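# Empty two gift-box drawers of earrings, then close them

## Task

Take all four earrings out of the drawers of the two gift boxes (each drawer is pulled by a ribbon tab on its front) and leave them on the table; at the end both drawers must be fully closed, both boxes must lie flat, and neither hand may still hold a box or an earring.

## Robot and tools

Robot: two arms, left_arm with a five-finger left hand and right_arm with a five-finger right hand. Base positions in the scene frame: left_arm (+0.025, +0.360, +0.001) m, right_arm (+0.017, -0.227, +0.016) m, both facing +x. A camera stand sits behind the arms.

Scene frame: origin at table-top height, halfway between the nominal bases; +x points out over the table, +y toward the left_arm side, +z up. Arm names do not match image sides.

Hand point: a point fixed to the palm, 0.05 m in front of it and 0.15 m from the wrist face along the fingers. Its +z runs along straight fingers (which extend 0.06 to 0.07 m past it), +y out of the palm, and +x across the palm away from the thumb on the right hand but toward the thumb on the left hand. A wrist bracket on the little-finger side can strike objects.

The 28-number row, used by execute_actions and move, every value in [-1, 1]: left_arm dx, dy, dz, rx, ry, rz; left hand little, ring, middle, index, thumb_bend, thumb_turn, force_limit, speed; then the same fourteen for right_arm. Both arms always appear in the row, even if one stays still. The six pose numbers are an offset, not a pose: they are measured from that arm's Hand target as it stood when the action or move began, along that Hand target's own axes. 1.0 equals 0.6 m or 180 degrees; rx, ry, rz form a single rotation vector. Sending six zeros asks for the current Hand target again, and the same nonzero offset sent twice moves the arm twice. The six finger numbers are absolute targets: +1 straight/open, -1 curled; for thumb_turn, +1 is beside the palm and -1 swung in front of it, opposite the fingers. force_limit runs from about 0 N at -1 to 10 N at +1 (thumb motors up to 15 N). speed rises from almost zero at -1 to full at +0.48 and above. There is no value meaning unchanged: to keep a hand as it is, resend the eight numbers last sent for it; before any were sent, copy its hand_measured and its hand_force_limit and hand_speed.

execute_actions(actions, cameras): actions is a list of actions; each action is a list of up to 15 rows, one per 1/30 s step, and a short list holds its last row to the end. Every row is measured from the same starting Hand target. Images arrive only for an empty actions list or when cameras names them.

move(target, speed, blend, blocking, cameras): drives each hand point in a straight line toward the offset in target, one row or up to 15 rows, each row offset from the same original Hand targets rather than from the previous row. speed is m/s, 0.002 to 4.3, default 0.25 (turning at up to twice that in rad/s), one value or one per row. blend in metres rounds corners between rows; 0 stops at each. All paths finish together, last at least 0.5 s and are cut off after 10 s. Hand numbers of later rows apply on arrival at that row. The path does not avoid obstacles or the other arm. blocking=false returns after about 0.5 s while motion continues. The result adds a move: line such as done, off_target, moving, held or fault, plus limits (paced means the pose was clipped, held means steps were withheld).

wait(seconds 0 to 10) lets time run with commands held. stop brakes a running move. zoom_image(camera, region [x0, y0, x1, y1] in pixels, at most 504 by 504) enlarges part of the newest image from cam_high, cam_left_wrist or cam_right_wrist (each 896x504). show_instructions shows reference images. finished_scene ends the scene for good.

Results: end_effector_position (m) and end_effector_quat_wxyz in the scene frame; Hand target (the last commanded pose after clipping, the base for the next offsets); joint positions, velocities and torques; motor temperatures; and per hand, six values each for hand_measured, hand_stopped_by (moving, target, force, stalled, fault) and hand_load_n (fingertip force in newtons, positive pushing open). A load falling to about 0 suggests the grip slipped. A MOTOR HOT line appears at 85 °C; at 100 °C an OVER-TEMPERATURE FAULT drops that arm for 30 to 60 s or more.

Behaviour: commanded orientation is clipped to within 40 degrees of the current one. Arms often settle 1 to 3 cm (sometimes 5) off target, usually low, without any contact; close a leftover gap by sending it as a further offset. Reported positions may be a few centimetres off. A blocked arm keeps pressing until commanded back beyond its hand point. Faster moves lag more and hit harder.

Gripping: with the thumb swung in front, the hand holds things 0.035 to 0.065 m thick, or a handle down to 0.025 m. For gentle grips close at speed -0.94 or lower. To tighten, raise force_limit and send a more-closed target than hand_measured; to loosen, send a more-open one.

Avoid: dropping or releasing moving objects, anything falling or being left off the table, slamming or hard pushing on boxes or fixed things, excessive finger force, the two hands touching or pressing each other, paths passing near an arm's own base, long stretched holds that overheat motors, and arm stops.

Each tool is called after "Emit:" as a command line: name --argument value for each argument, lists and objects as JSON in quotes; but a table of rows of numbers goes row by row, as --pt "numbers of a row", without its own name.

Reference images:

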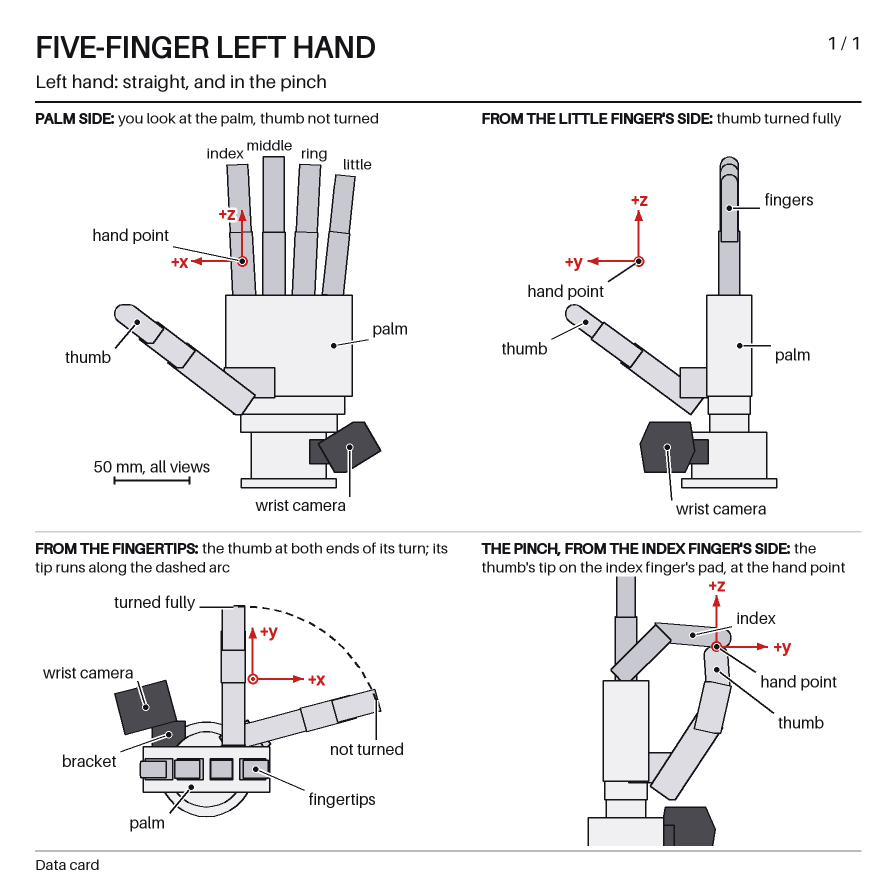

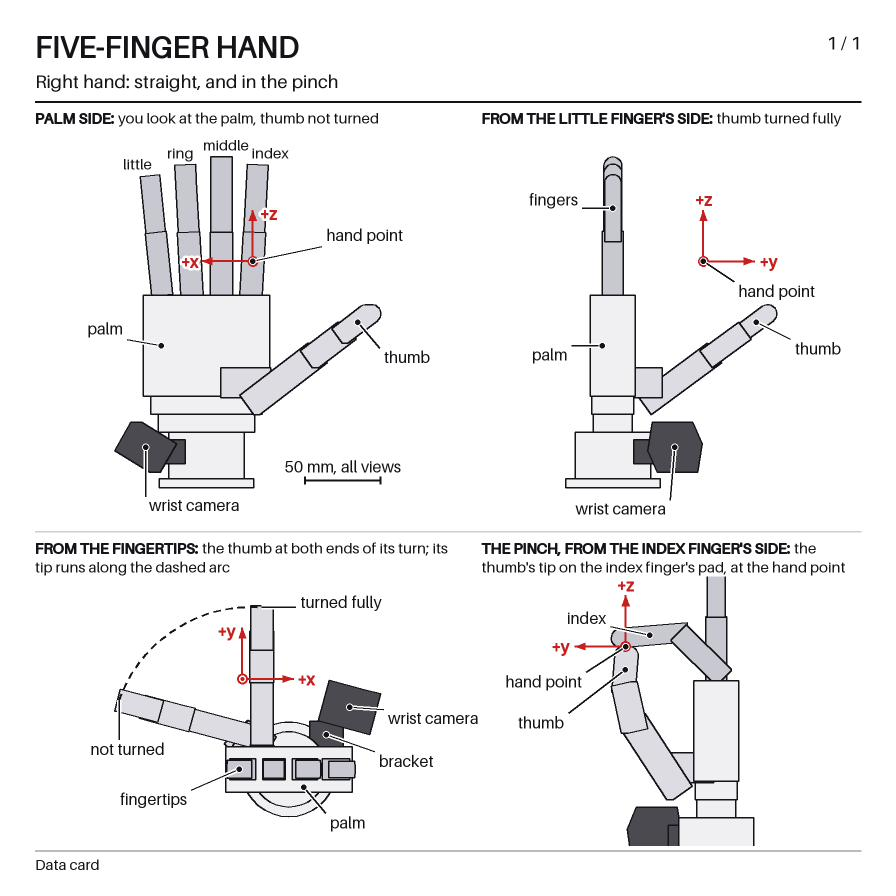

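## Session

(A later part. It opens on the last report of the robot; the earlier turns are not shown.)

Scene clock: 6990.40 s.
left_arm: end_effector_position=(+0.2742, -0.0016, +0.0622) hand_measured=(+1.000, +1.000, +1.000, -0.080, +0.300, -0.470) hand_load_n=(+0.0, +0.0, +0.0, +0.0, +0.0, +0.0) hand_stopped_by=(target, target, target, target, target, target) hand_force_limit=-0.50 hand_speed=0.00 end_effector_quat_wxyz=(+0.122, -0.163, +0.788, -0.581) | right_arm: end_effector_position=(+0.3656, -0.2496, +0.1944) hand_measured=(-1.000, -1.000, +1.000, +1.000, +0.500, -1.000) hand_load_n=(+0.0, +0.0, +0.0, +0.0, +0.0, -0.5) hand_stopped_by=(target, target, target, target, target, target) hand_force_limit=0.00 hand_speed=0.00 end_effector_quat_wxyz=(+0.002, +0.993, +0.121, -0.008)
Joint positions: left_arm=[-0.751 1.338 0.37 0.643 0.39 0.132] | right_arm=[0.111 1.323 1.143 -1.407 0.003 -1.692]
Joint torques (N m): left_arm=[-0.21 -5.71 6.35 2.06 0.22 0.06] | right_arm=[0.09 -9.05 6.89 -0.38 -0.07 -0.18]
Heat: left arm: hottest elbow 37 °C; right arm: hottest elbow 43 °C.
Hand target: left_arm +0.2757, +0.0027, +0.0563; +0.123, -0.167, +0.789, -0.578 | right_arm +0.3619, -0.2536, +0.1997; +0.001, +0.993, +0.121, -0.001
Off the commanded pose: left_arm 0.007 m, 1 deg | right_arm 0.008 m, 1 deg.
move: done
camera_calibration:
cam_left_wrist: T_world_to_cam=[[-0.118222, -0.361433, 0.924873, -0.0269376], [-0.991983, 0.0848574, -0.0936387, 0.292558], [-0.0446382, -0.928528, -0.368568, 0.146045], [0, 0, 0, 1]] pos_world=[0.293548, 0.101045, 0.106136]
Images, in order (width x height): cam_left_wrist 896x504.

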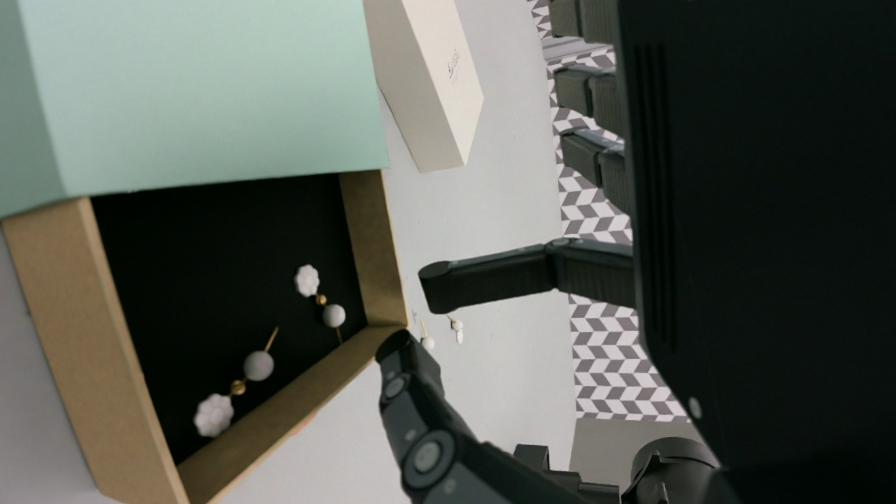

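Emit:
move --target '[-0.0193,0.0035,0.0,0,0,0, 1, 1, 1, -0.08, 0.3, -0.47, -0.5, 0, 0,0,0,0,0,0, -1,-1,1,1,0.5,-1,0,0]' --speed 0.04 --cameras '["cam_left_wrist"]'

Emit:
zoom_image --camera "cam_left_wrist" --region '[200, 180, 500, 480]'

Scene clock: 7011.70 s.
left_arm: end_effector_position=(+0.2806, +0.0062, +0.0561) hand_measured=(+1.000, +1.000, +1.000, -0.080, +0.300, -0.470) hand_load_n=(+0.0, +0.0, +0.0, +0.0, +0.0, +0.0) hand_stopped_by=(target, target, target, target, target, target) hand_force_limit=-0.50 hand_speed=0.00 end_effector_quat_wxyz=(+0.117, -0.167, +0.790, -0.578) | right_arm: end_effector_position=(+0.3656, -0.2496, +0.1944) hand_measured=(-1.000, -1.000, +1.000, +1.000, +0.500, -1.000) hand_load_n=(+0.0, +0.0, +0.0, +0.0, +0.0, +0.0) hand_stopped_by=(target, target, target, target, target, target) hand_force_limit=0.00 hand_speed=0.00 end_effector_quat_wxyz=(+0.002, +0.993, +0.121, -0.008)
Joint positions: left_arm=[-0.714 1.357 0.37 0.646 0.425 0.137] | right_arm=[0.111 1.323 1.143 -1.407 0.003 -1.692]
Joint torques (N m): left_arm=[0.09 -6.36 7.08 2.11 0.24 0.13] | right_arm=[-0.03 -9 6.9 -0.38 -0.08 -0.17]
Heat: left arm: hottest elbow 36 °C; right arm: hottest elbow 43 °C.
Hand target: left_arm +0.2861, +0.0080, +0.0542; +0.123, -0.167, +0.789, -0.578 | right_arm +0.3619, -0.2536, +0.1997; +0.001, +0.993, +0.121, -0.001
Off the commanded pose: left_arm 0.006 m, 1 deg | right_arm 0.008 m, 1 deg.
move: done
camera_calibration:
cam_left_wrist: T_world_to_cam=[[-0.103999, -0.365242, 0.925085, -0.021804], [-0.9934, 0.0833963, -0.078752, 0.297193], [-0.0483851, -0.92717, -0.371504, 0.152502], [0, 0, 0, 1]] pos_world=[0.300343, 0.108647, 0.10023]
Images, in order (width x height): cam_left_wrist 896x504.

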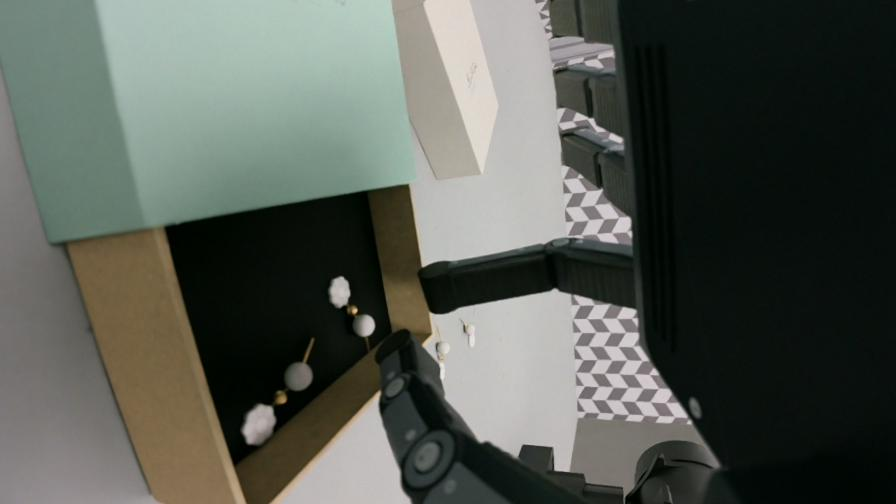

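Scaled by 1.680 from the camera's 896x504 image, which has a finer 1280x720 frame.

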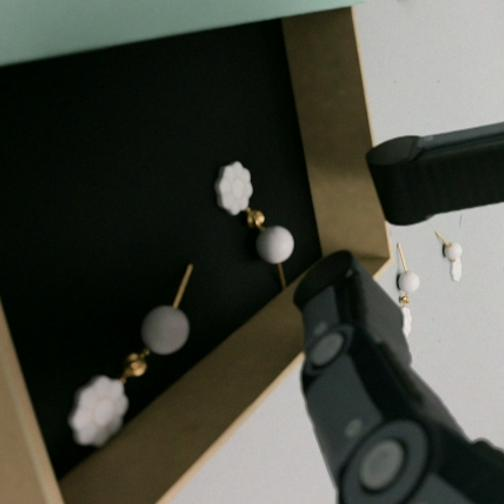

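Emit:
move --target '[-0.0007,0.0132,0.0025,0,0,0, 1, 1, 1, -0.08, 0.3, -0.47, -0.5, 0, 0,0,0,0,0,0, -1,-1,1,1,0.5,-1,0,0]' --speed 0.03 --cameras '["cam_left_wrist"]'

Emit:
zoom_image --camera "cam_left_wrist" --region '[250, 200, 500, 450]'

Scene clock: 7032.30 s.
left_arm: end_effector_position=(+0.2833, +0.0046, +0.0515) hand_measured=(+1.000, +1.000, +1.000, -0.080, +0.300, -0.470) hand_load_n=(+0.0, +0.0, +0.0, +0.0, +0.0, +0.0) hand_stopped_by=(target, target, target, target, target, target) hand_force_limit=-0.50 hand_speed=0.00 end_effector_quat_wxyz=(+0.119, -0.166, +0.788, -0.580) | right_arm: end_effector_position=(+0.3656, -0.2496, +0.1944) hand_measured=(-1.000, -1.000, +1.000, +1.000, +0.500, -1.000) hand_load_n=(+0.0, +0.0, +0.0, +0.0, +0.0, +0.0) hand_stopped_by=(target, target, target, target, target, target) hand_force_limit=0.00 hand_speed=0.00 end_effector_quat_wxyz=(+0.002, +0.993, +0.121, -0.008)
Joint positions: left_arm=[-0.712 1.388 0.37 0.685 0.428 0.139] | right_arm=[0.111 1.323 1.143 -1.407 0.003 -1.692]
Joint torques (N m): left_arm=[0.03 -6.48 6.08 2.11 0.27 0.14] | right_arm=[0.03 -9 6.9 -0.39 -0.07 -0.18]
Heat: left arm: hottest elbow 36 °C; right arm: hottest elbow 43 °C.
Hand target: left_arm +0.2860, +0.0090, +0.0462; +0.123, -0.167, +0.789, -0.578 | right_arm +0.3619, -0.2536, +0.1997; +0.001, +0.993, +0.121, -0.001
Off the commanded pose: left_arm 0.007 m, 1 deg | right_arm 0.008 m, 1 deg.
move: done
camera_calibration:
cam_left_wrist: T_world_to_cam=[[-0.110254, -0.3605, 0.92622, -0.0161257], [-0.992812, 0.0836064, -0.0856394, 0.29985], [-0.046565, -0.929005, -0.367126, 0.14879], [0, 0, 0, 1]] pos_world=[0.302845, 0.107344, 0.0952397]
Images, in order (width x height): cam_left_wrist 896x504.

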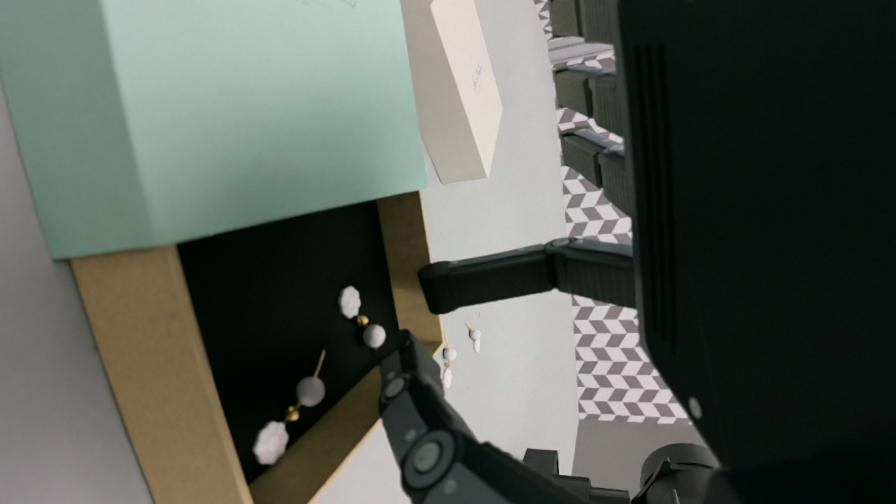

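Scaled by 2.016 from the camera's 896x504 image, which has a finer 1280x720 frame.

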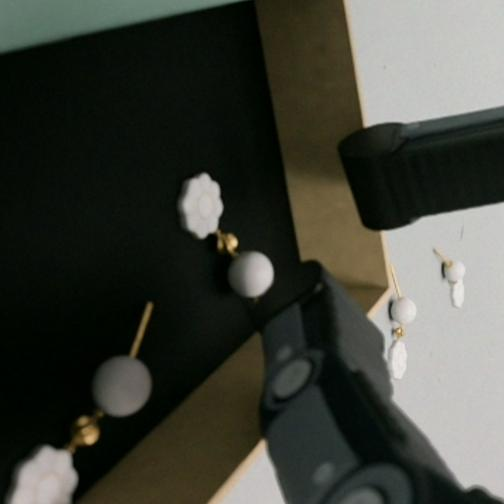

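Emit:
move --target '[0.0047,0.011,-0.0072,0,0,0, 1, 1, 1, -0.08, 0.3, -0.47, -0.5, 0, 0,0,0,0,0,0, -1,-1,1,1,0.5,-1,0,0]' --speed 0.03 --cameras '["cam_left_wrist"]'

Emit:
zoom_image --camera "cam_left_wrist" --region '[250, 200, 500, 450]'

Scene clock: 7059.50 s.
left_arm: end_effector_position=(+0.2801, +0.0078, +0.0487) hand_measured=(+1.000, +1.000, +1.000, -0.080, +0.300, -0.470) hand_load_n=(-0.5, +0.0, +0.0, +0.0, -0.5, +0.0) hand_stopped_by=(target, target, target, target, target, target) hand_force_limit=-0.50 hand_speed=0.00 end_effector_quat_wxyz=(+0.121, -0.165, +0.787, -0.582) | right_arm: end_effector_position=(+0.3656, -0.2496, +0.1944) hand_measured=(-1.000, -1.000, +1.000, +1.000, +0.500, -1.000) hand_load_n=(+0.0, +0.0, +0.0, +0.0, +0.0, +0.0) hand_stopped_by=(target, target, target, target, target, target) hand_force_limit=0.00 hand_speed=0.00 end_effector_quat_wxyz=(+0.002, +0.993, +0.121, -0.008)
Joint positions: left_arm=[-0.711 1.392 0.352 0.713 0.428 0.139] | right_arm=[0.111 1.323 1.143 -1.407 0.003 -1.692]
Joint torques (N m): left_arm=[-0.32 -5.95 5.57 2.14 0.26 0.15] | right_arm=[0.03 -9 6.9 -0.39 -0.07 -0.18]
Heat: left arm: hottest elbow 35 °C; right arm: hottest elbow 43 °C.
Hand target: left_arm +0.2810, +0.0134, +0.0413; +0.123, -0.167, +0.789, -0.578 | right_arm +0.3619, -0.2536, +0.1997; +0.001, +0.993, +0.121, -0.001
Off the commanded pose: left_arm 0.009 m, 1 deg | right_arm 0.008 m, 1 deg.
move: done
camera_calibration:
cam_left_wrist: T_world_to_cam=[[-0.114557, -0.356678, 0.927177, -0.011577], [-0.992439, 0.0824776, -0.0908918, 0.296427], [-0.0440523, -0.93058, -0.36343, 0.149605], [0, 0, 0, 1]] pos_world=[0.29945, 0.110641, 0.0920476]
Images, in order (width x height): cam_left_wrist 896x504.

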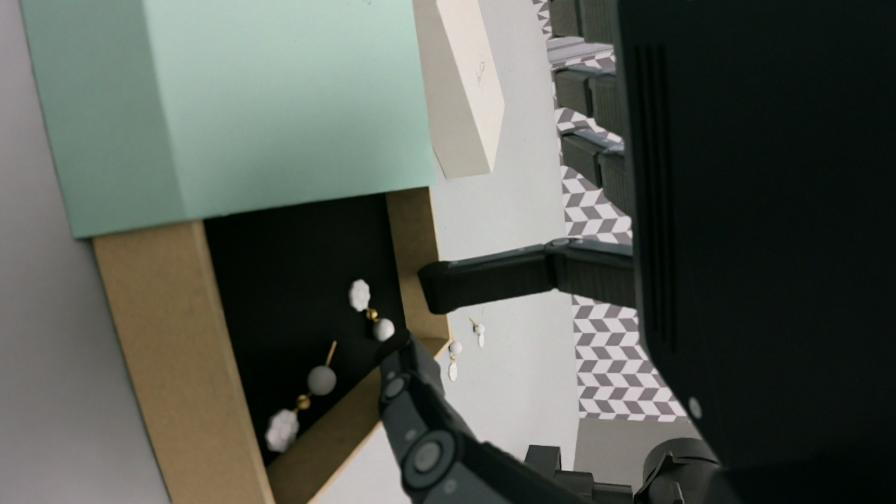

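Scaled by 2.016 from the camera's 896x504 image, which has a finer 1280x720 frame.

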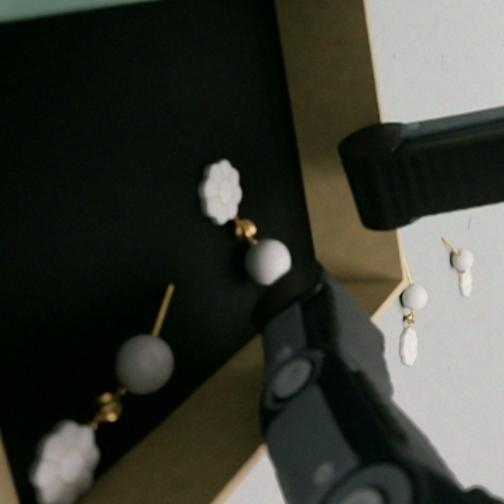

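Emit:
wait --seconds 0.1 --cameras '["cam_high"]'

Emit:
zoom_image --camera "cam_high" --region '[430, 170, 590, 310]'

Scene clock: 7097.53 s.
left_arm: end_effector_position=(+0.2800, +0.0078, +0.0486) hand_measured=(+1.000, +1.000, +1.000, -0.080, +0.300, -0.470) hand_load_n=(+0.0, +0.0, +0.0, +0.0, +0.0, +0.0) hand_stopped_by=(target, target, target, target, target, target) hand_force_limit=-0.50 hand_speed=0.00 end_effector_quat_wxyz=(+0.121, -0.165, +0.787, -0.582) | right_arm: end_effector_position=(+0.3656, -0.2496, +0.1944) hand_measured=(-1.000, -1.000, +1.000, +1.000, +0.500, -1.000) hand_load_n=(+0.0, +0.0, +0.0, +0.0, +0.0, -0.5) hand_stopped_by=(target, target, target, target, target, target) hand_force_limit=0.00 hand_speed=0.00 end_effector_quat_wxyz=(+0.002, +0.993, +0.121, -0.008)
Joint positions: left_arm=[-0.711 1.392 0.352 0.713 0.428 0.139] | right_arm=[0.111 1.323 1.143 -1.407 0.003 -1.692]
Joint torques (N m): left_arm=[-0.15 -5.77 5.61 2 0.27 0.15] | right_arm=[-0.03 -9 6.89 -0.4 -0.07 -0.18]
Heat: left arm: hottest elbow 35 °C; right arm: hottest elbow 43 °C.
Hand target: left_arm +0.2809, +0.0134, +0.0412; +0.123, -0.167, +0.789, -0.578 | right_arm +0.3619, -0.2536, +0.1997; +0.001, +0.993, +0.121, -0.001
Off the commanded pose: left_arm 0.009 m, 1 deg | right_arm 0.008 m, 1 deg.
wait: 0.10 s; at rest from the start
Images, in order (width x height): cam_high 896x504.

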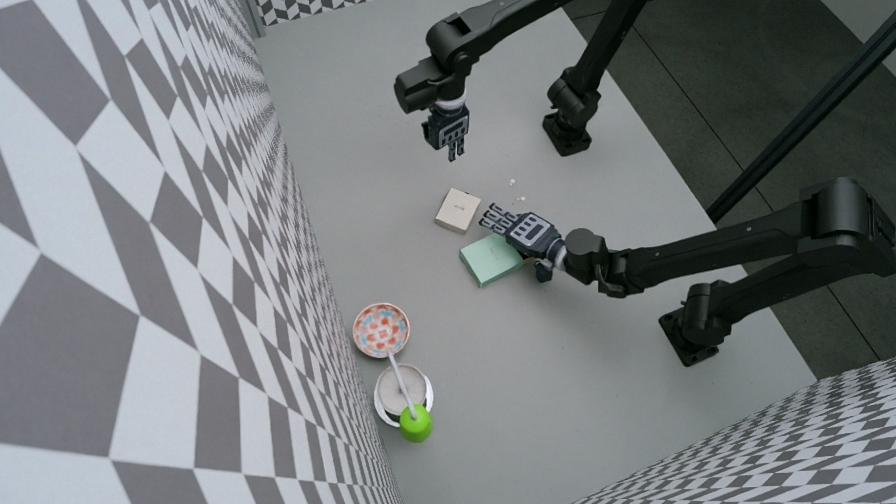

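Scaled by 3.150 from the camera's 896x504 image, which has a finer 1280x720 frame.

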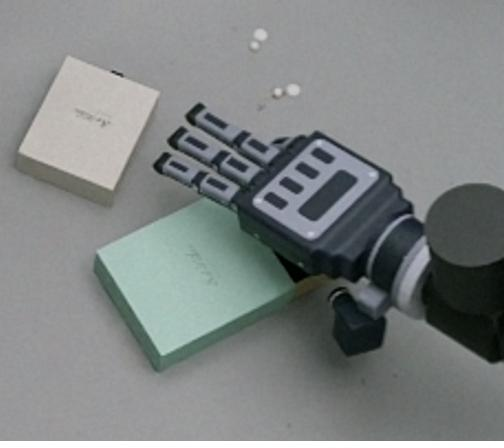

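Emit:
move --target '[-0.0012,0.0083,-0.0045,0,0,0, 1, 1, 1, -0.08, 0.3, -0.47, -0.5, 0, 0,0,0,0,0,0, -1,-1,1,1,0.5,-1,0,0]' --speed 0.03 --cameras '["cam_left_wrist"]'

Emit:
zoom_image --camera "cam_left_wrist" --region '[250, 200, 500, 450]'

Scene clock: 7111.67 s.
left_arm: end_effector_position=(+0.2790, +0.0123, +0.0438) hand_measured=(+1.000, +1.000, +1.000, -0.080, +0.300, -0.470) hand_load_n=(+0.0, +0.0, +0.0, +0.0, +0.0, +0.0) hand_stopped_by=(target, target, target, target, target, target) hand_force_limit=-0.50 hand_speed=0.00 end_effector_quat_wxyz=(+0.121, -0.165, +0.787, -0.581) | right_arm: end_effector_position=(+0.3656, -0.2496, +0.1944) hand_measured=(-1.000, -1.000, +1.000, +1.000, +0.500, -1.000) hand_load_n=(+0.0, +0.0, +0.0, +0.0, +0.0, +0.0) hand_stopped_by=(target, target, target, target, target, target) hand_force_limit=0.00 hand_speed=0.00 end_effector_quat_wxyz=(+0.002, +0.993, +0.121, -0.008)
Joint positions: left_arm=[-0.702 1.403 0.34 0.731 0.436 0.143] | right_arm=[0.111 1.323 1.143 -1.407 0.003 -1.692]
Joint torques (N m): left_arm=[-0.09 -6.24 5.5 2.1 0.29 0.12] | right_arm=[0.03 -9.05 6.86 -0.36 -0.07 -0.18]
Motor temperatures (°C): left_arm=[26 27 34 26 27 25] | right_arm=[26 28 43 25 27 26]
Heat: left arm: hottest elbow 34 °C; right arm: hottest elbow 43 °C.
Hand target: left_arm +0.2800, +0.0175, +0.0373; +0.123, -0.167, +0.789, -0.578 | right_arm +0.3619, -0.2536, +0.1997; +0.001, +0.993, +0.121, -0.001
Off the commanded pose: left_arm 0.008 m, 1 deg | right_arm 0.008 m, 1 deg.
move: done
camera_calibration:
cam_left_wrist: T_world_to_cam=[[-0.113227, -0.358516, 0.926632, -0.00587377], [-0.992588, 0.0822624, -0.0894592, 0.29448], [-0.0441544, -0.929892, -0.365173, 0.152139], [0, 0, 0, 1]] pos_world=[0.29835, 0.115142, 0.0873438]
Images, in order (width x height): cam_left_wrist 896x504.

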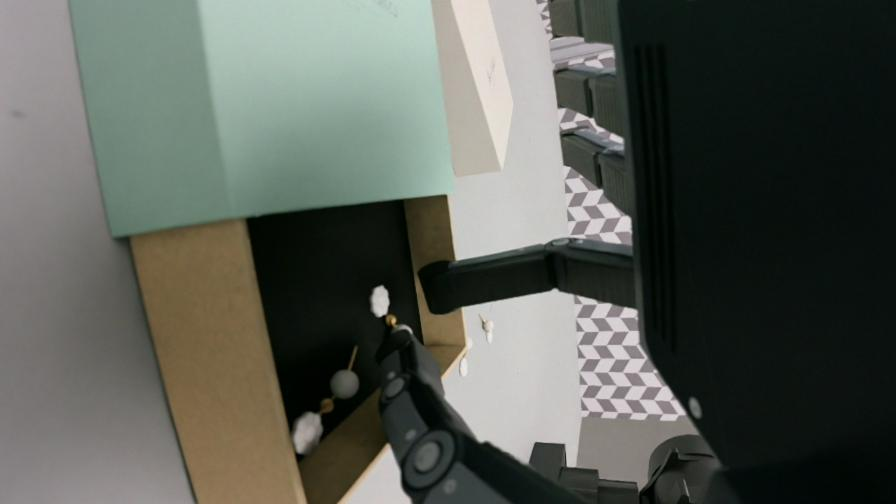

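Scaled by 2.016 from the camera's 896x504 image, which has a finer 1280x720 frame.

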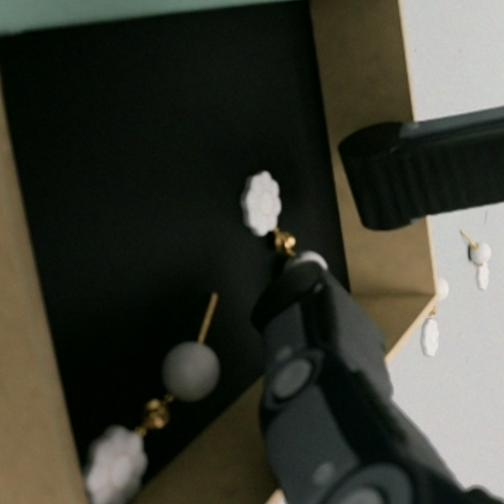

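Emit:
move --target '[-0.0027,-0.014,-0.0108,0,0,0, 1, 1, 1, -0.08, 0.3, -0.47, -0.5, 0, 0,0,0,0,0,0, -1,-1,1,1,0.5,-1,0,0]' --speed 0.03 --cameras '["cam_left_wrist"]'

Emit:
zoom_image --camera "cam_left_wrist" --region '[250, 200, 500, 450]'

Scene clock: 7128.47 s.
left_arm: end_effector_position=(+0.2793, +0.0155, +0.0489) hand_measured=(+1.000, +1.000, +1.000, -0.080, +0.300, -0.470) hand_load_n=(+0.0, -0.5, +0.0, +0.0, +0.0, +0.0) hand_stopped_by=(target, target, target, target, target, target) hand_force_limit=-0.50 hand_speed=0.00 end_effector_quat_wxyz=(+0.120, -0.165, +0.788, -0.581) | right_arm: end_effector_position=(+0.3656, -0.2496, +0.1944) hand_measured=(-1.000, -1.000, +1.000, +1.000, +0.500, -1.000) hand_load_n=(+0.0, +0.0, +0.0, +0.0, +0.0, +0.0) hand_stopped_by=(target, target, target, target, target, target) hand_force_limit=0.00 hand_speed=0.00 end_effector_quat_wxyz=(+0.002, +0.993, +0.121, -0.008)
Joint positions: left_arm=[-0.691 1.374 0.34 0.701 0.447 0.146] | right_arm=[0.111 1.323 1.143 -1.407 0.003 -1.692]
Joint torques (N m): left_arm=[0.32 -7.41 5.81 1.29 0.24 0.14] | right_arm=[0.09 -8.94 6.9 -0.36 -0.07 -0.18]
Heat: left arm: hottest elbow 34 °C; right arm: hottest elbow 43 °C.
Hand target: left_arm +0.2800, +0.0215, +0.0473; +0.123, -0.167, +0.789, -0.578 | right_arm +0.3619, -0.2536, +0.1997; +0.001, +0.993, +0.121, -0.001
Off the commanded pose: left_arm 0.006 m, 1 deg | right_arm 0.008 m, 1 deg.
move: done
camera_calibration:
cam_left_wrist: T_world_to_cam=[[-0.112365, -0.358244, 0.926842, -0.00974165], [-0.992618, 0.0833262, -0.0881319, 0.294935], [-0.0456575, -0.929902, -0.364962, 0.157337], [0, 0, 0, 1]] pos_world=[0.298847, 0.118243, 0.0924443]
Images, in order (width x height): cam_left_wrist 896x504.

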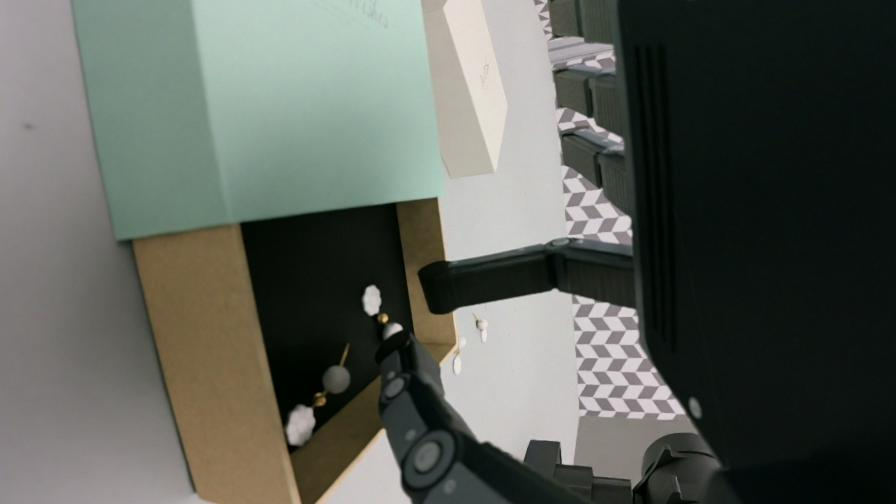

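Scaled by 2.016 from the camera's 896x504 image, which has a finer 1280x720 frame.

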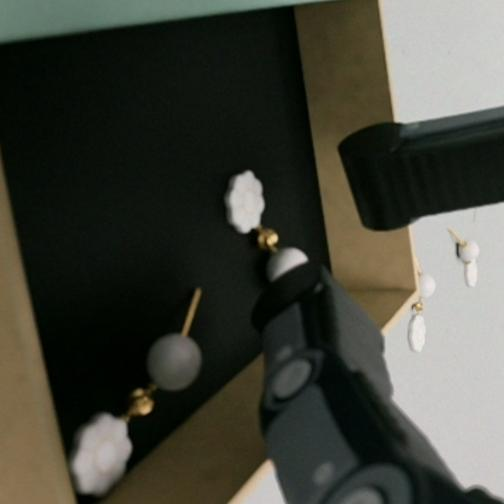

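Emit:
wait --seconds 0.1 --cameras '["cam_high"]'

Emit:
zoom_image --camera "cam_high" --region '[430, 170, 590, 310]'

Scene clock: 7145.90 s.
left_arm: end_effector_position=(+0.2793, +0.0155, +0.0488) hand_measured=(+1.000, +1.000, +1.000, -0.080, +0.300, -0.470) hand_load_n=(+0.0, +0.0, +0.0, +0.0, +0.0, +0.0) hand_stopped_by=(target, target, target, target, target, target) hand_force_limit=-0.50 hand_speed=0.00 end_effector_quat_wxyz=(+0.120, -0.165, +0.788, -0.581) | right_arm: end_effector_position=(+0.3656, -0.2496, +0.1944) hand_measured=(-1.000, -1.000, +1.000, +1.000, +0.500, -1.000) hand_load_n=(+0.0, +0.0, +0.0, +0.0, +0.0, +0.0) hand_stopped_by=(target, target, target, target, target, target) hand_force_limit=0.00 hand_speed=0.00 end_effector_quat_wxyz=(+0.002, +0.993, +0.121, -0.008)
Joint positions: left_arm=[-0.691 1.374 0.34 0.701 0.447 0.146] | right_arm=[0.111 1.323 1.143 -1.407 0.003 -1.692]
Joint torques (N m): left_arm=[0.26 -7.53 5.75 1.31 0.27 0.16] | right_arm=[0.09 -9.05 6.9 -0.38 -0.07 -0.17]
Heat: left arm: hottest elbow 34 °C; right arm: hottest elbow 42 °C.
Hand target: left_arm +0.2800, +0.0215, +0.0473; +0.123, -0.167, +0.789, -0.578 | right_arm +0.3619, -0.2536, +0.1997; +0.001, +0.993, +0.121, -0.001
Off the commanded pose: left_arm 0.006 m, 1 deg | right_arm 0.008 m, 1 deg.
wait: 0.10 s; at rest from the start
Images, in order (width x height): cam_high 896x504.

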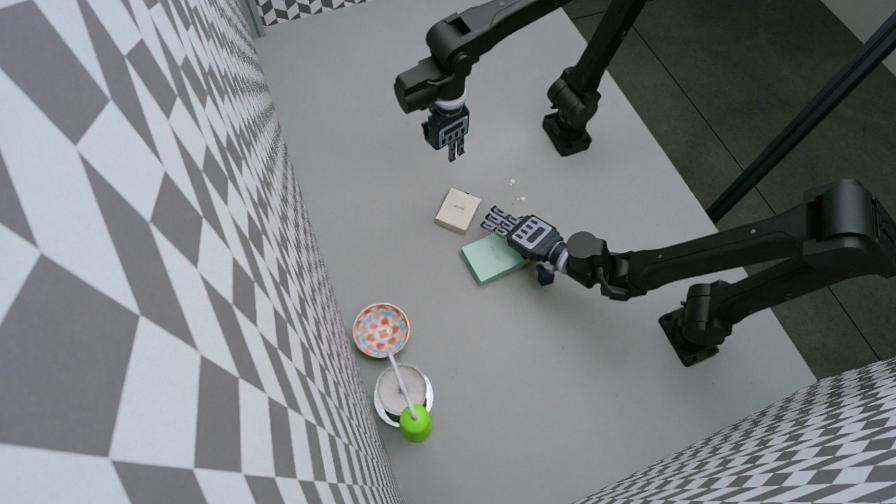

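Scaled by 3.150 from the camera's 896x504 image, which has a finer 1280x720 frame.

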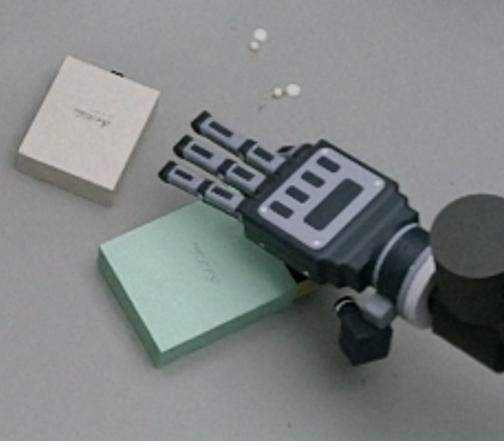

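Emit:
move --target '[-0.0027,-0.0286,-0.0098,0,0,0, 1, 1, 1, -0.08, 0.3, -0.47, -0.5, 0, 0,0,0,0,0,0, -1,-1,1,1,0.5,-1,0,0]' --speed 0.05

Emit:
move --target '[0,0,0,0,0,0, 1, 1, 1, -0.08, 0.3, 1, -0.5, 0, 0,0,0,0,0,0, -1,-1,1,1,0.5,-1,0,0]' --speed 0.05 --cameras '["cam_left_wrist"]'

Emit:
zoom_image --camera "cam_left_wrist" --region '[200, 150, 500, 450]'

Scene clock: 7200.37 s.
left_arm: end_effector_position=(+0.2746, +0.0215, +0.0600) hand_measured=(+1.000, +1.000, +1.000, -0.080, +0.300, -0.470) hand_load_n=(+0.0, +0.0, -0.5, +0.0, +0.0, +0.0) hand_stopped_by=(target, target, target, target, target, target) hand_force_limit=-0.50 hand_speed=0.00 end_effector_quat_wxyz=(+0.116, -0.168, +0.791, -0.576) | right_arm: end_effector_position=(+0.3656, -0.2496, +0.1944) hand_measured=(-1.000, -1.000, +1.000, +1.000, +0.500, -1.000) hand_load_n=(+0.0, +0.0, +0.0, +0.0, +0.0, +0.0) hand_stopped_by=(target, target, target, target, target, target) hand_force_limit=0.00 hand_speed=0.00 end_effector_quat_wxyz=(+0.002, +0.993, +0.121, -0.008)
Joint positions: left_arm=[-0.685 1.295 0.34 0.604 0.453 0.148] | right_arm=[0.111 1.323 1.143 -1.407 0.003 -1.692]
Joint torques (N m): left_arm=[0.32 -7.06 7.91 1.33 0.3 0.13] | right_arm=[0.09 -9.05 6.89 -0.4 -0.07 -0.18]
Heat: left arm: hottest elbow 34 °C; right arm: hottest elbow 42 °C.
Hand target: left_arm +0.2813, +0.0225, +0.0654; +0.123, -0.167, +0.789, -0.578 | right_arm +0.3619, -0.2536, +0.1997; +0.001, +0.993, +0.121, -0.001
Off the commanded pose: left_arm 0.009 m, 1 deg | right_arm 0.008 m, 1 deg.
move: done

Scene clock: 7201.43 s.
left_arm: end_effector_position=(+0.2746, +0.0216, +0.0599) hand_measured=(+1.000, +1.000, +1.000, -0.080, +0.300, +1.000) hand_load_n=(+0.0, +0.0, +0.0, +0.0, +0.0, +0.0) hand_stopped_by=(target, target, target, target, target, target) hand_force_limit=-0.50 hand_speed=0.00 end_effector_quat_wxyz=(+0.116, -0.168, +0.792, -0.576) | right_arm: end_effector_position=(+0.3656, -0.2496, +0.1944) hand_measured=(-1.000, -1.000, +1.000, +1.000, +0.500, -1.000) hand_load_n=(+0.0, +0.0, +0.0, +0.0, -0.5, +0.0) hand_stopped_by=(target, target, target, target, target, target) hand_force_limit=0.00 hand_speed=0.00 end_effector_quat_wxyz=(+0.002, +0.993, +0.121, -0.008)
Joint positions: left_arm=[-0.685 1.295 0.34 0.603 0.453 0.149] | right_arm=[0.111 1.323 1.143 -1.407 0.003 -1.692]
Joint torques (N m): left_arm=[-0.26 -6.71 7.94 1.26 0.28 0.1] | right_arm=[-0.03 -9.05 6.89 -0.39 -0.07 -0.17]
Heat: left arm: hottest elbow 34 °C; right arm: hottest elbow 42 °C.
Hand target: left_arm +0.2812, +0.0225, +0.0654; +0.123, -0.167, +0.789, -0.578 | right_arm +0.3619, -0.2536, +0.1997; +0.001, +0.993, +0.121, -0.001
Off the commanded pose: left_arm 0.009 m, 1 deg | right_arm 0.008 m, 1 deg.
move: done
camera_calibration:
cam_left_wrist: T_world_to_cam=[[-0.100826, -0.368857, 0.924001, -0.0210043], [-0.993596, 0.0849366, -0.0745138, 0.290006], [-0.0509966, -0.925597, -0.375059, 0.168787], [0, 0, 0, 1]] pos_world=[0.294638, 0.123849, 0.104323]
Images, in order (width x height): cam_left_wrist 896x504.

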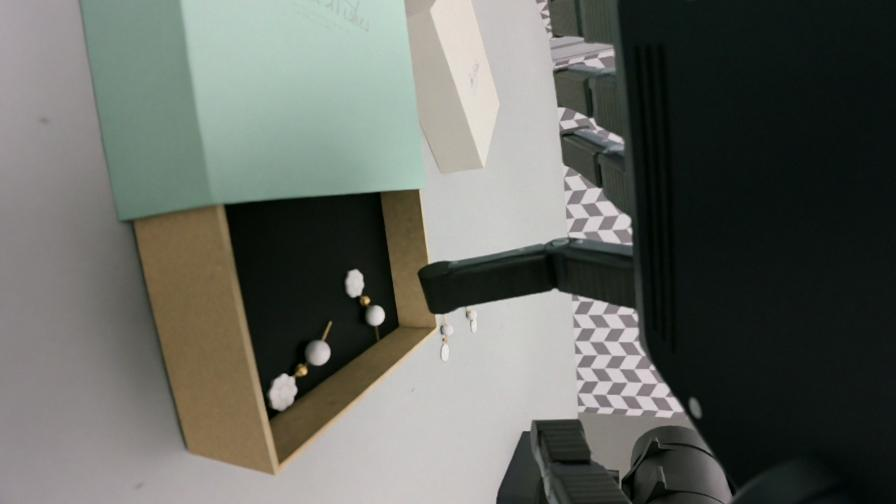

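Scaled by 1.680 from the camera's 896x504 image, which has a finer 1280x720 frame.

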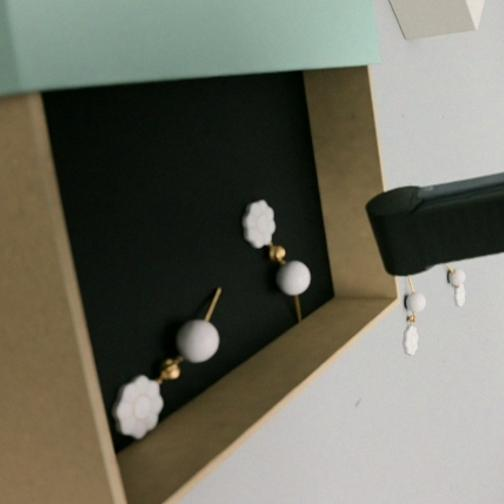

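Emit:
move --target '[0.005,-0.0197,0.0183,0,0.0742,0.0234, 1, 1, 1, -0.08, 0.3, 1, -0.5, 0, 0,0,0,0,0,0, -1,-1,1,1,0.5,-1,0,0]' --speed 0.05

Emit:
move --target '[0,0,0,0,0,0, 1, 1, 1, -0.08, 0.3, -0.47, -0.5, 0, 0,0,0,0,0,0, -1,-1,1,1,0.5,-1,0,0]' --speed 0.05 --cameras '["cam_left_wrist"]'

Emit:
zoom_image --camera "cam_left_wrist" --region '[200, 150, 500, 450]'

Scene clock: 7237.07 s.
left_arm: end_effector_position=(+0.2672, +0.0148, +0.0650) hand_measured=(+1.000, +1.000, +1.000, -0.080, +0.300, +1.000) hand_load_n=(+0.0, +0.0, +0.0, +0.0, +0.0, +0.0) hand_stopped_by=(target, target, target, target, target, target) hand_force_limit=-0.50 hand_speed=0.00 end_effector_quat_wxyz=(+0.042, -0.073, +0.807, -0.585) | right_arm: end_effector_position=(+0.3656, -0.2496, +0.1944) hand_measured=(-1.000, -1.000, +1.000, +1.000, +0.500, -1.000) hand_load_n=(+0.0, +0.5, +0.0, +0.0, +0.0, +0.0) hand_stopped_by=(target, target, target, target, target, target) hand_force_limit=0.00 hand_speed=0.00 end_effector_quat_wxyz=(+0.002, +0.993, +0.121, -0.008)
Joint positions: left_arm=[-0.621 1.343 0.431 0.474 0.74 0.286] | right_arm=[0.111 1.323 1.143 -1.407 0.003 -1.692]
Joint torques (N m): left_arm=[0.32 -6.36 10.86 1.03 0.41 0.1] | right_arm=[0.03 -9 6.87 -0.39 -0.06 -0.18]
Heat: left arm: hottest elbow 35 °C; right arm: hottest elbow 42 °C.
Hand target: left_arm +0.2842, +0.0084, +0.0734; +0.051, -0.070, +0.804, -0.589 | right_arm +0.3619, -0.2536, +0.1997; +0.001, +0.993, +0.121, -0.001
Off the commanded pose: left_arm 0.020 m, 1 deg | right_arm 0.008 m, 1 deg.
move: off_target (left_arm)

Scene clock: 7238.13 s.
left_arm: end_effector_position=(+0.2672, +0.0149, +0.0649) hand_measured=(+1.000, +1.000, +1.000, -0.080, +0.300, -0.470) hand_load_n=(+0.0, +0.0, +0.0, +0.0, +0.5, -0.5) hand_stopped_by=(target, target, target, target, target, target) hand_force_limit=-0.50 hand_speed=0.00 end_effector_quat_wxyz=(+0.042, -0.072, +0.807, -0.584) | right_arm: end_effector_position=(+0.3656, -0.2496, +0.1944) hand_measured=(-1.000, -1.000, +1.000, +1.000, +0.500, -1.000) hand_load_n=(+0.0, +0.0, +0.0, +0.0, -0.5, +0.0) hand_stopped_by=(target, target, target, target, target, target) hand_force_limit=0.00 hand_speed=0.00 end_effector_quat_wxyz=(+0.002, +0.993, +0.121, -0.008)
Joint positions: left_arm=[-0.621 1.343 0.431 0.474 0.74 0.288] | right_arm=[0.111 1.323 1.143 -1.407 0.003 -1.692]
Joint torques (N m): left_arm=[0.26 -6.12 10.93 1.18 0.4 0.14] | right_arm=[0.09 -9 6.9 -0.38 -0.07 -0.18]
Heat: left arm: hottest elbow 35 °C; right arm: hottest elbow 42 °C.
Hand target: left_arm +0.2842, +0.0084, +0.0734; +0.051, -0.070, +0.804, -0.589 | right_arm +0.3619, -0.2536, +0.1997; +0.001, +0.993, +0.121, -0.001
Off the commanded pose: left_arm 0.020 m, 1 deg | right_arm 0.008 m, 1 deg.
move: off_target (left_arm)
camera_calibration:
cam_left_wrist: T_world_to_cam=[[-0.179714, -0.335764, 0.924644, -0.00831918], [-0.944182, 0.322676, -0.0663388, 0.266368], [-0.276086, -0.884954, -0.375011, 0.223621], [0, 0, 0, 1]] pos_world=[0.311743, 0.10915, 0.109223]
Images, in order (width x height): cam_left_wrist 896x504.

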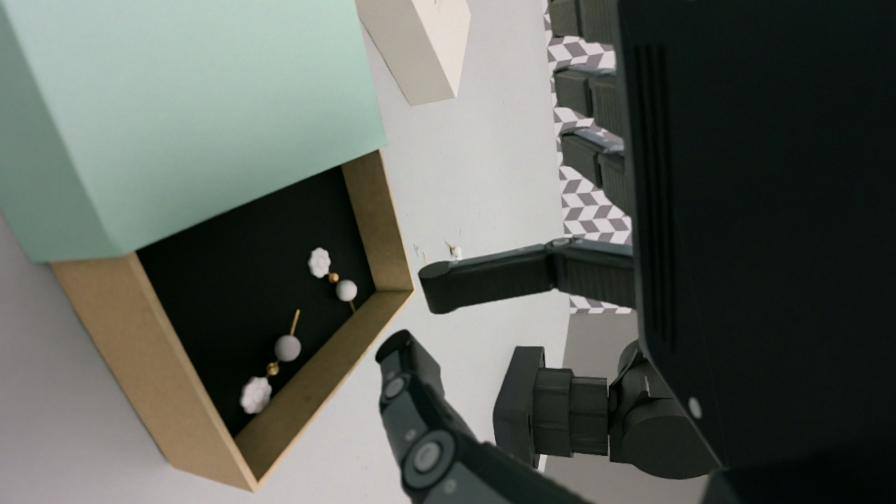

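Scaled by 1.680 from the camera's 896x504 image, which has a finer 1280x720 frame.

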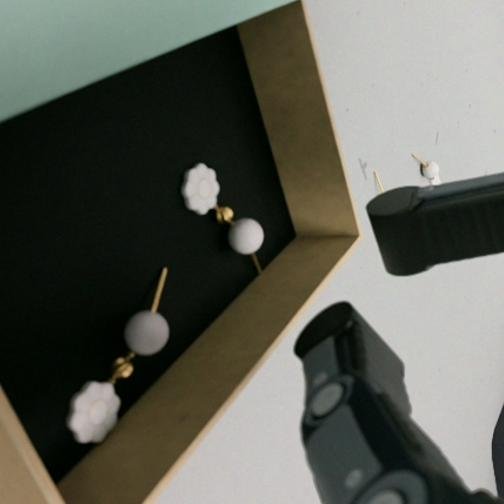

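Emit:
move --target '[-0.0143,0.0107,0.016,0,0,0, 1, 1, 1, -0.08, 0.3, -0.47, -0.5, 0, 0,0,0,0,0,0, -1,-1,1,1,0.5,-1,0,0]' --speed 0.04 --cameras '["cam_left_wrist"]'

Emit:
zoom_image --camera "cam_left_wrist" --region '[200, 150, 500, 450]'

Scene clock: 7262.03 s.
left_arm: end_effector_position=(+0.2744, +0.0111, +0.0539) hand_measured=(+1.000, +1.000, +1.000, -0.080, +0.300, -0.470) hand_load_n=(+0.0, +0.0, +0.0, +0.0, +0.0, +0.0) hand_stopped_by=(target, target, target, target, target, target) hand_force_limit=-0.50 hand_speed=0.00 end_effector_quat_wxyz=(+0.035, -0.077, +0.811, -0.579) | right_arm: end_effector_position=(+0.3656, -0.2496, +0.1944) hand_measured=(-1.000, -1.000, +1.000, +1.000, +0.500, -1.000) hand_load_n=(+0.0, +0.0, +0.0, +0.0, +0.0, +0.0) hand_stopped_by=(target, target, target, target, target, target) hand_force_limit=0.00 hand_speed=0.00 end_effector_quat_wxyz=(+0.002, +0.993, +0.121, -0.008)
Joint positions: left_arm=[-0.617 1.4 0.454 0.487 0.743 0.289] | right_arm=[0.111 1.323 1.143 -1.407 0.003 -1.692]
Joint torques (N m): left_arm=[0.26 -6.65 10.44 1.88 0.42 0.12] | right_arm=[0.09 -9 6.87 -0.38 -0.06 -0.18]
Heat: left arm: hottest elbow 35 °C; right arm: hottest elbow 42 °C.
Hand target: left_arm +0.2940, +0.0027, +0.0645; +0.051, -0.070, +0.804, -0.589 | right_arm +0.3619, -0.2536, +0.1997; +0.001, +0.993, +0.121, -0.001
Off the commanded pose: left_arm 0.024 m, 2 deg | right_arm 0.008 m, 1 deg.
move: off_target (left_arm)
camera_calibration:
cam_left_wrist: T_world_to_cam=[[-0.163623, -0.347038, 0.923468, -0.00235872], [-0.945319, 0.322863, -0.0461634, 0.272948], [-0.282133, -0.880525, -0.380889, 0.220097], [0, 0, 0, 1]] pos_world=[0.319734, 0.104857, 0.0986109]
Images, in order (width x height): cam_left_wrist 896x504.

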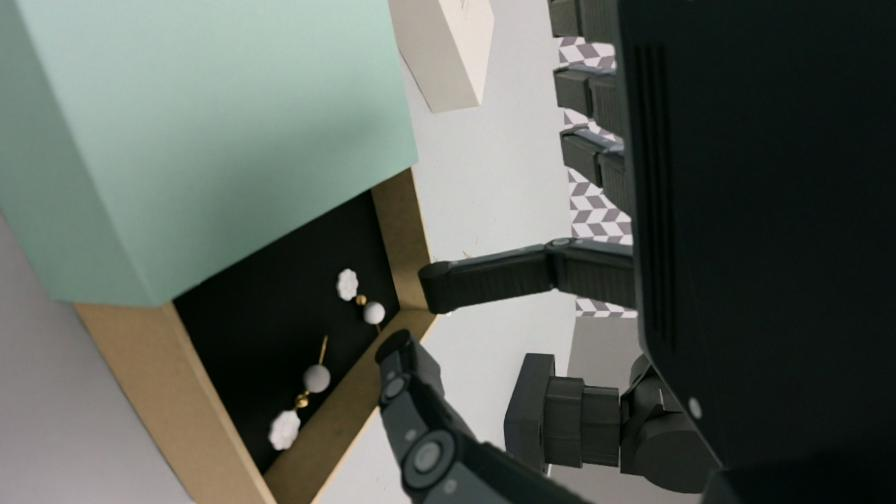

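Scaled by 1.680 from the camera's 896x504 image, which has a finer 1280x720 frame.

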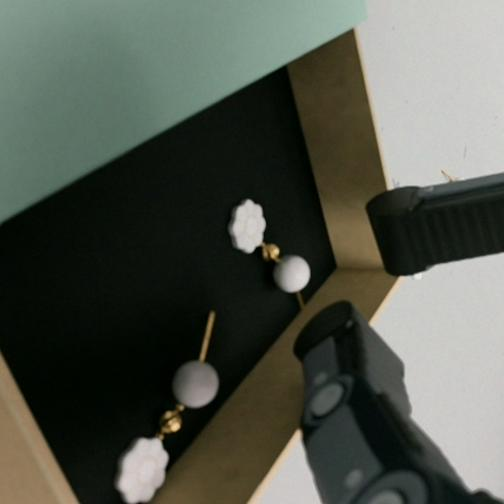

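Emit:
move --target '[-0.0072,-0.0023,0.002,0,0,0, 1, 1, 1, -0.08, 0.3, -0.47, -0.5, 0, 0,0,0,0,0,0, -1,-1,1,1,0.5,-1,0,0]' --speed 0.03 --cameras '["cam_left_wrist"]'

Emit:
zoom_image --camera "cam_left_wrist" --region '[250, 200, 500, 450]'

Scene clock: 7281.03 s.
left_arm: end_effector_position=(+0.2797, +0.0094, +0.0558) hand_measured=(+1.000, +1.000, +1.000, -0.080, +0.300, -0.470) hand_load_n=(+0.0, +0.0, +0.0, +0.0, +0.0, +0.0) hand_stopped_by=(target, target, target, target, target, target) hand_force_limit=-0.50 hand_speed=0.00 end_effector_quat_wxyz=(+0.037, -0.076, +0.810, -0.581) | right_arm: end_effector_position=(+0.3656, -0.2496, +0.1944) hand_measured=(-1.000, -1.000, +1.000, +1.000, +0.500, -1.000) hand_load_n=(+0.0, +0.0, +0.0, +0.0, +0.0, +0.0) hand_stopped_by=(target, target, target, target, target, target) hand_force_limit=0.00 hand_speed=0.00 end_effector_quat_wxyz=(+0.002, +0.993, +0.121, -0.008)
Joint positions: left_arm=[-0.612 1.408 0.466 0.487 0.748 0.292] | right_arm=[0.111 1.323 1.143 -1.407 0.003 -1.692]
Joint torques (N m): left_arm=[-0.09 -6.48 10.4 1.66 0.41 0.16] | right_arm=[0.03 -9.05 6.87 -0.38 -0.07 -0.18]
Heat: left arm: hottest elbow 36 °C; right arm: hottest elbow 42 °C.
Hand target: left_arm +0.2984, +0.0020, +0.0654; +0.051, -0.070, +0.804, -0.589 | right_arm +0.3619, -0.2536, +0.1997; +0.001, +0.993, +0.121, -0.001
Off the commanded pose: left_arm 0.022 m, 2 deg | right_arm 0.008 m, 1 deg.
move: off_target (left_arm)
camera_calibration:
cam_left_wrist: T_world_to_cam=[[-0.168569, -0.343378, 0.923946, -0.00254761], [-0.945015, 0.322794, -0.0524489, 0.278785], [-0.280234, -0.881984, -0.378911, 0.220208], [0, 0, 0, 1]] pos_world=[0.324737, 0.103355, 0.100415]
Images, in order (width x height): cam_left_wrist 896x504.

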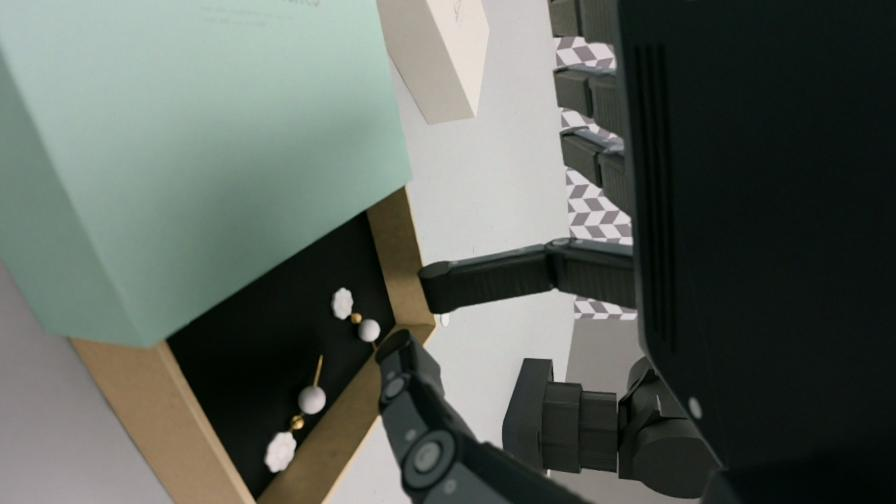

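Scaled by 2.016 from the camera's 896x504 image, which has a finer 1280x720 frame.

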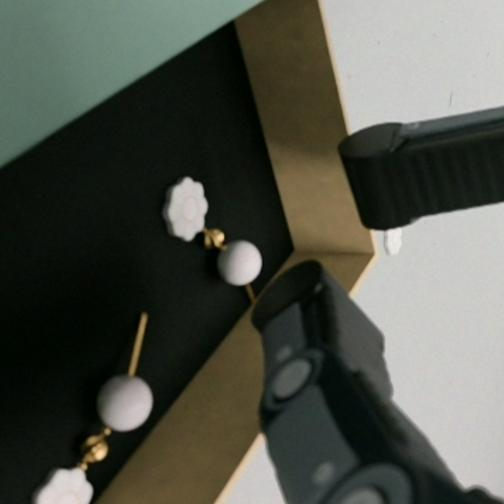

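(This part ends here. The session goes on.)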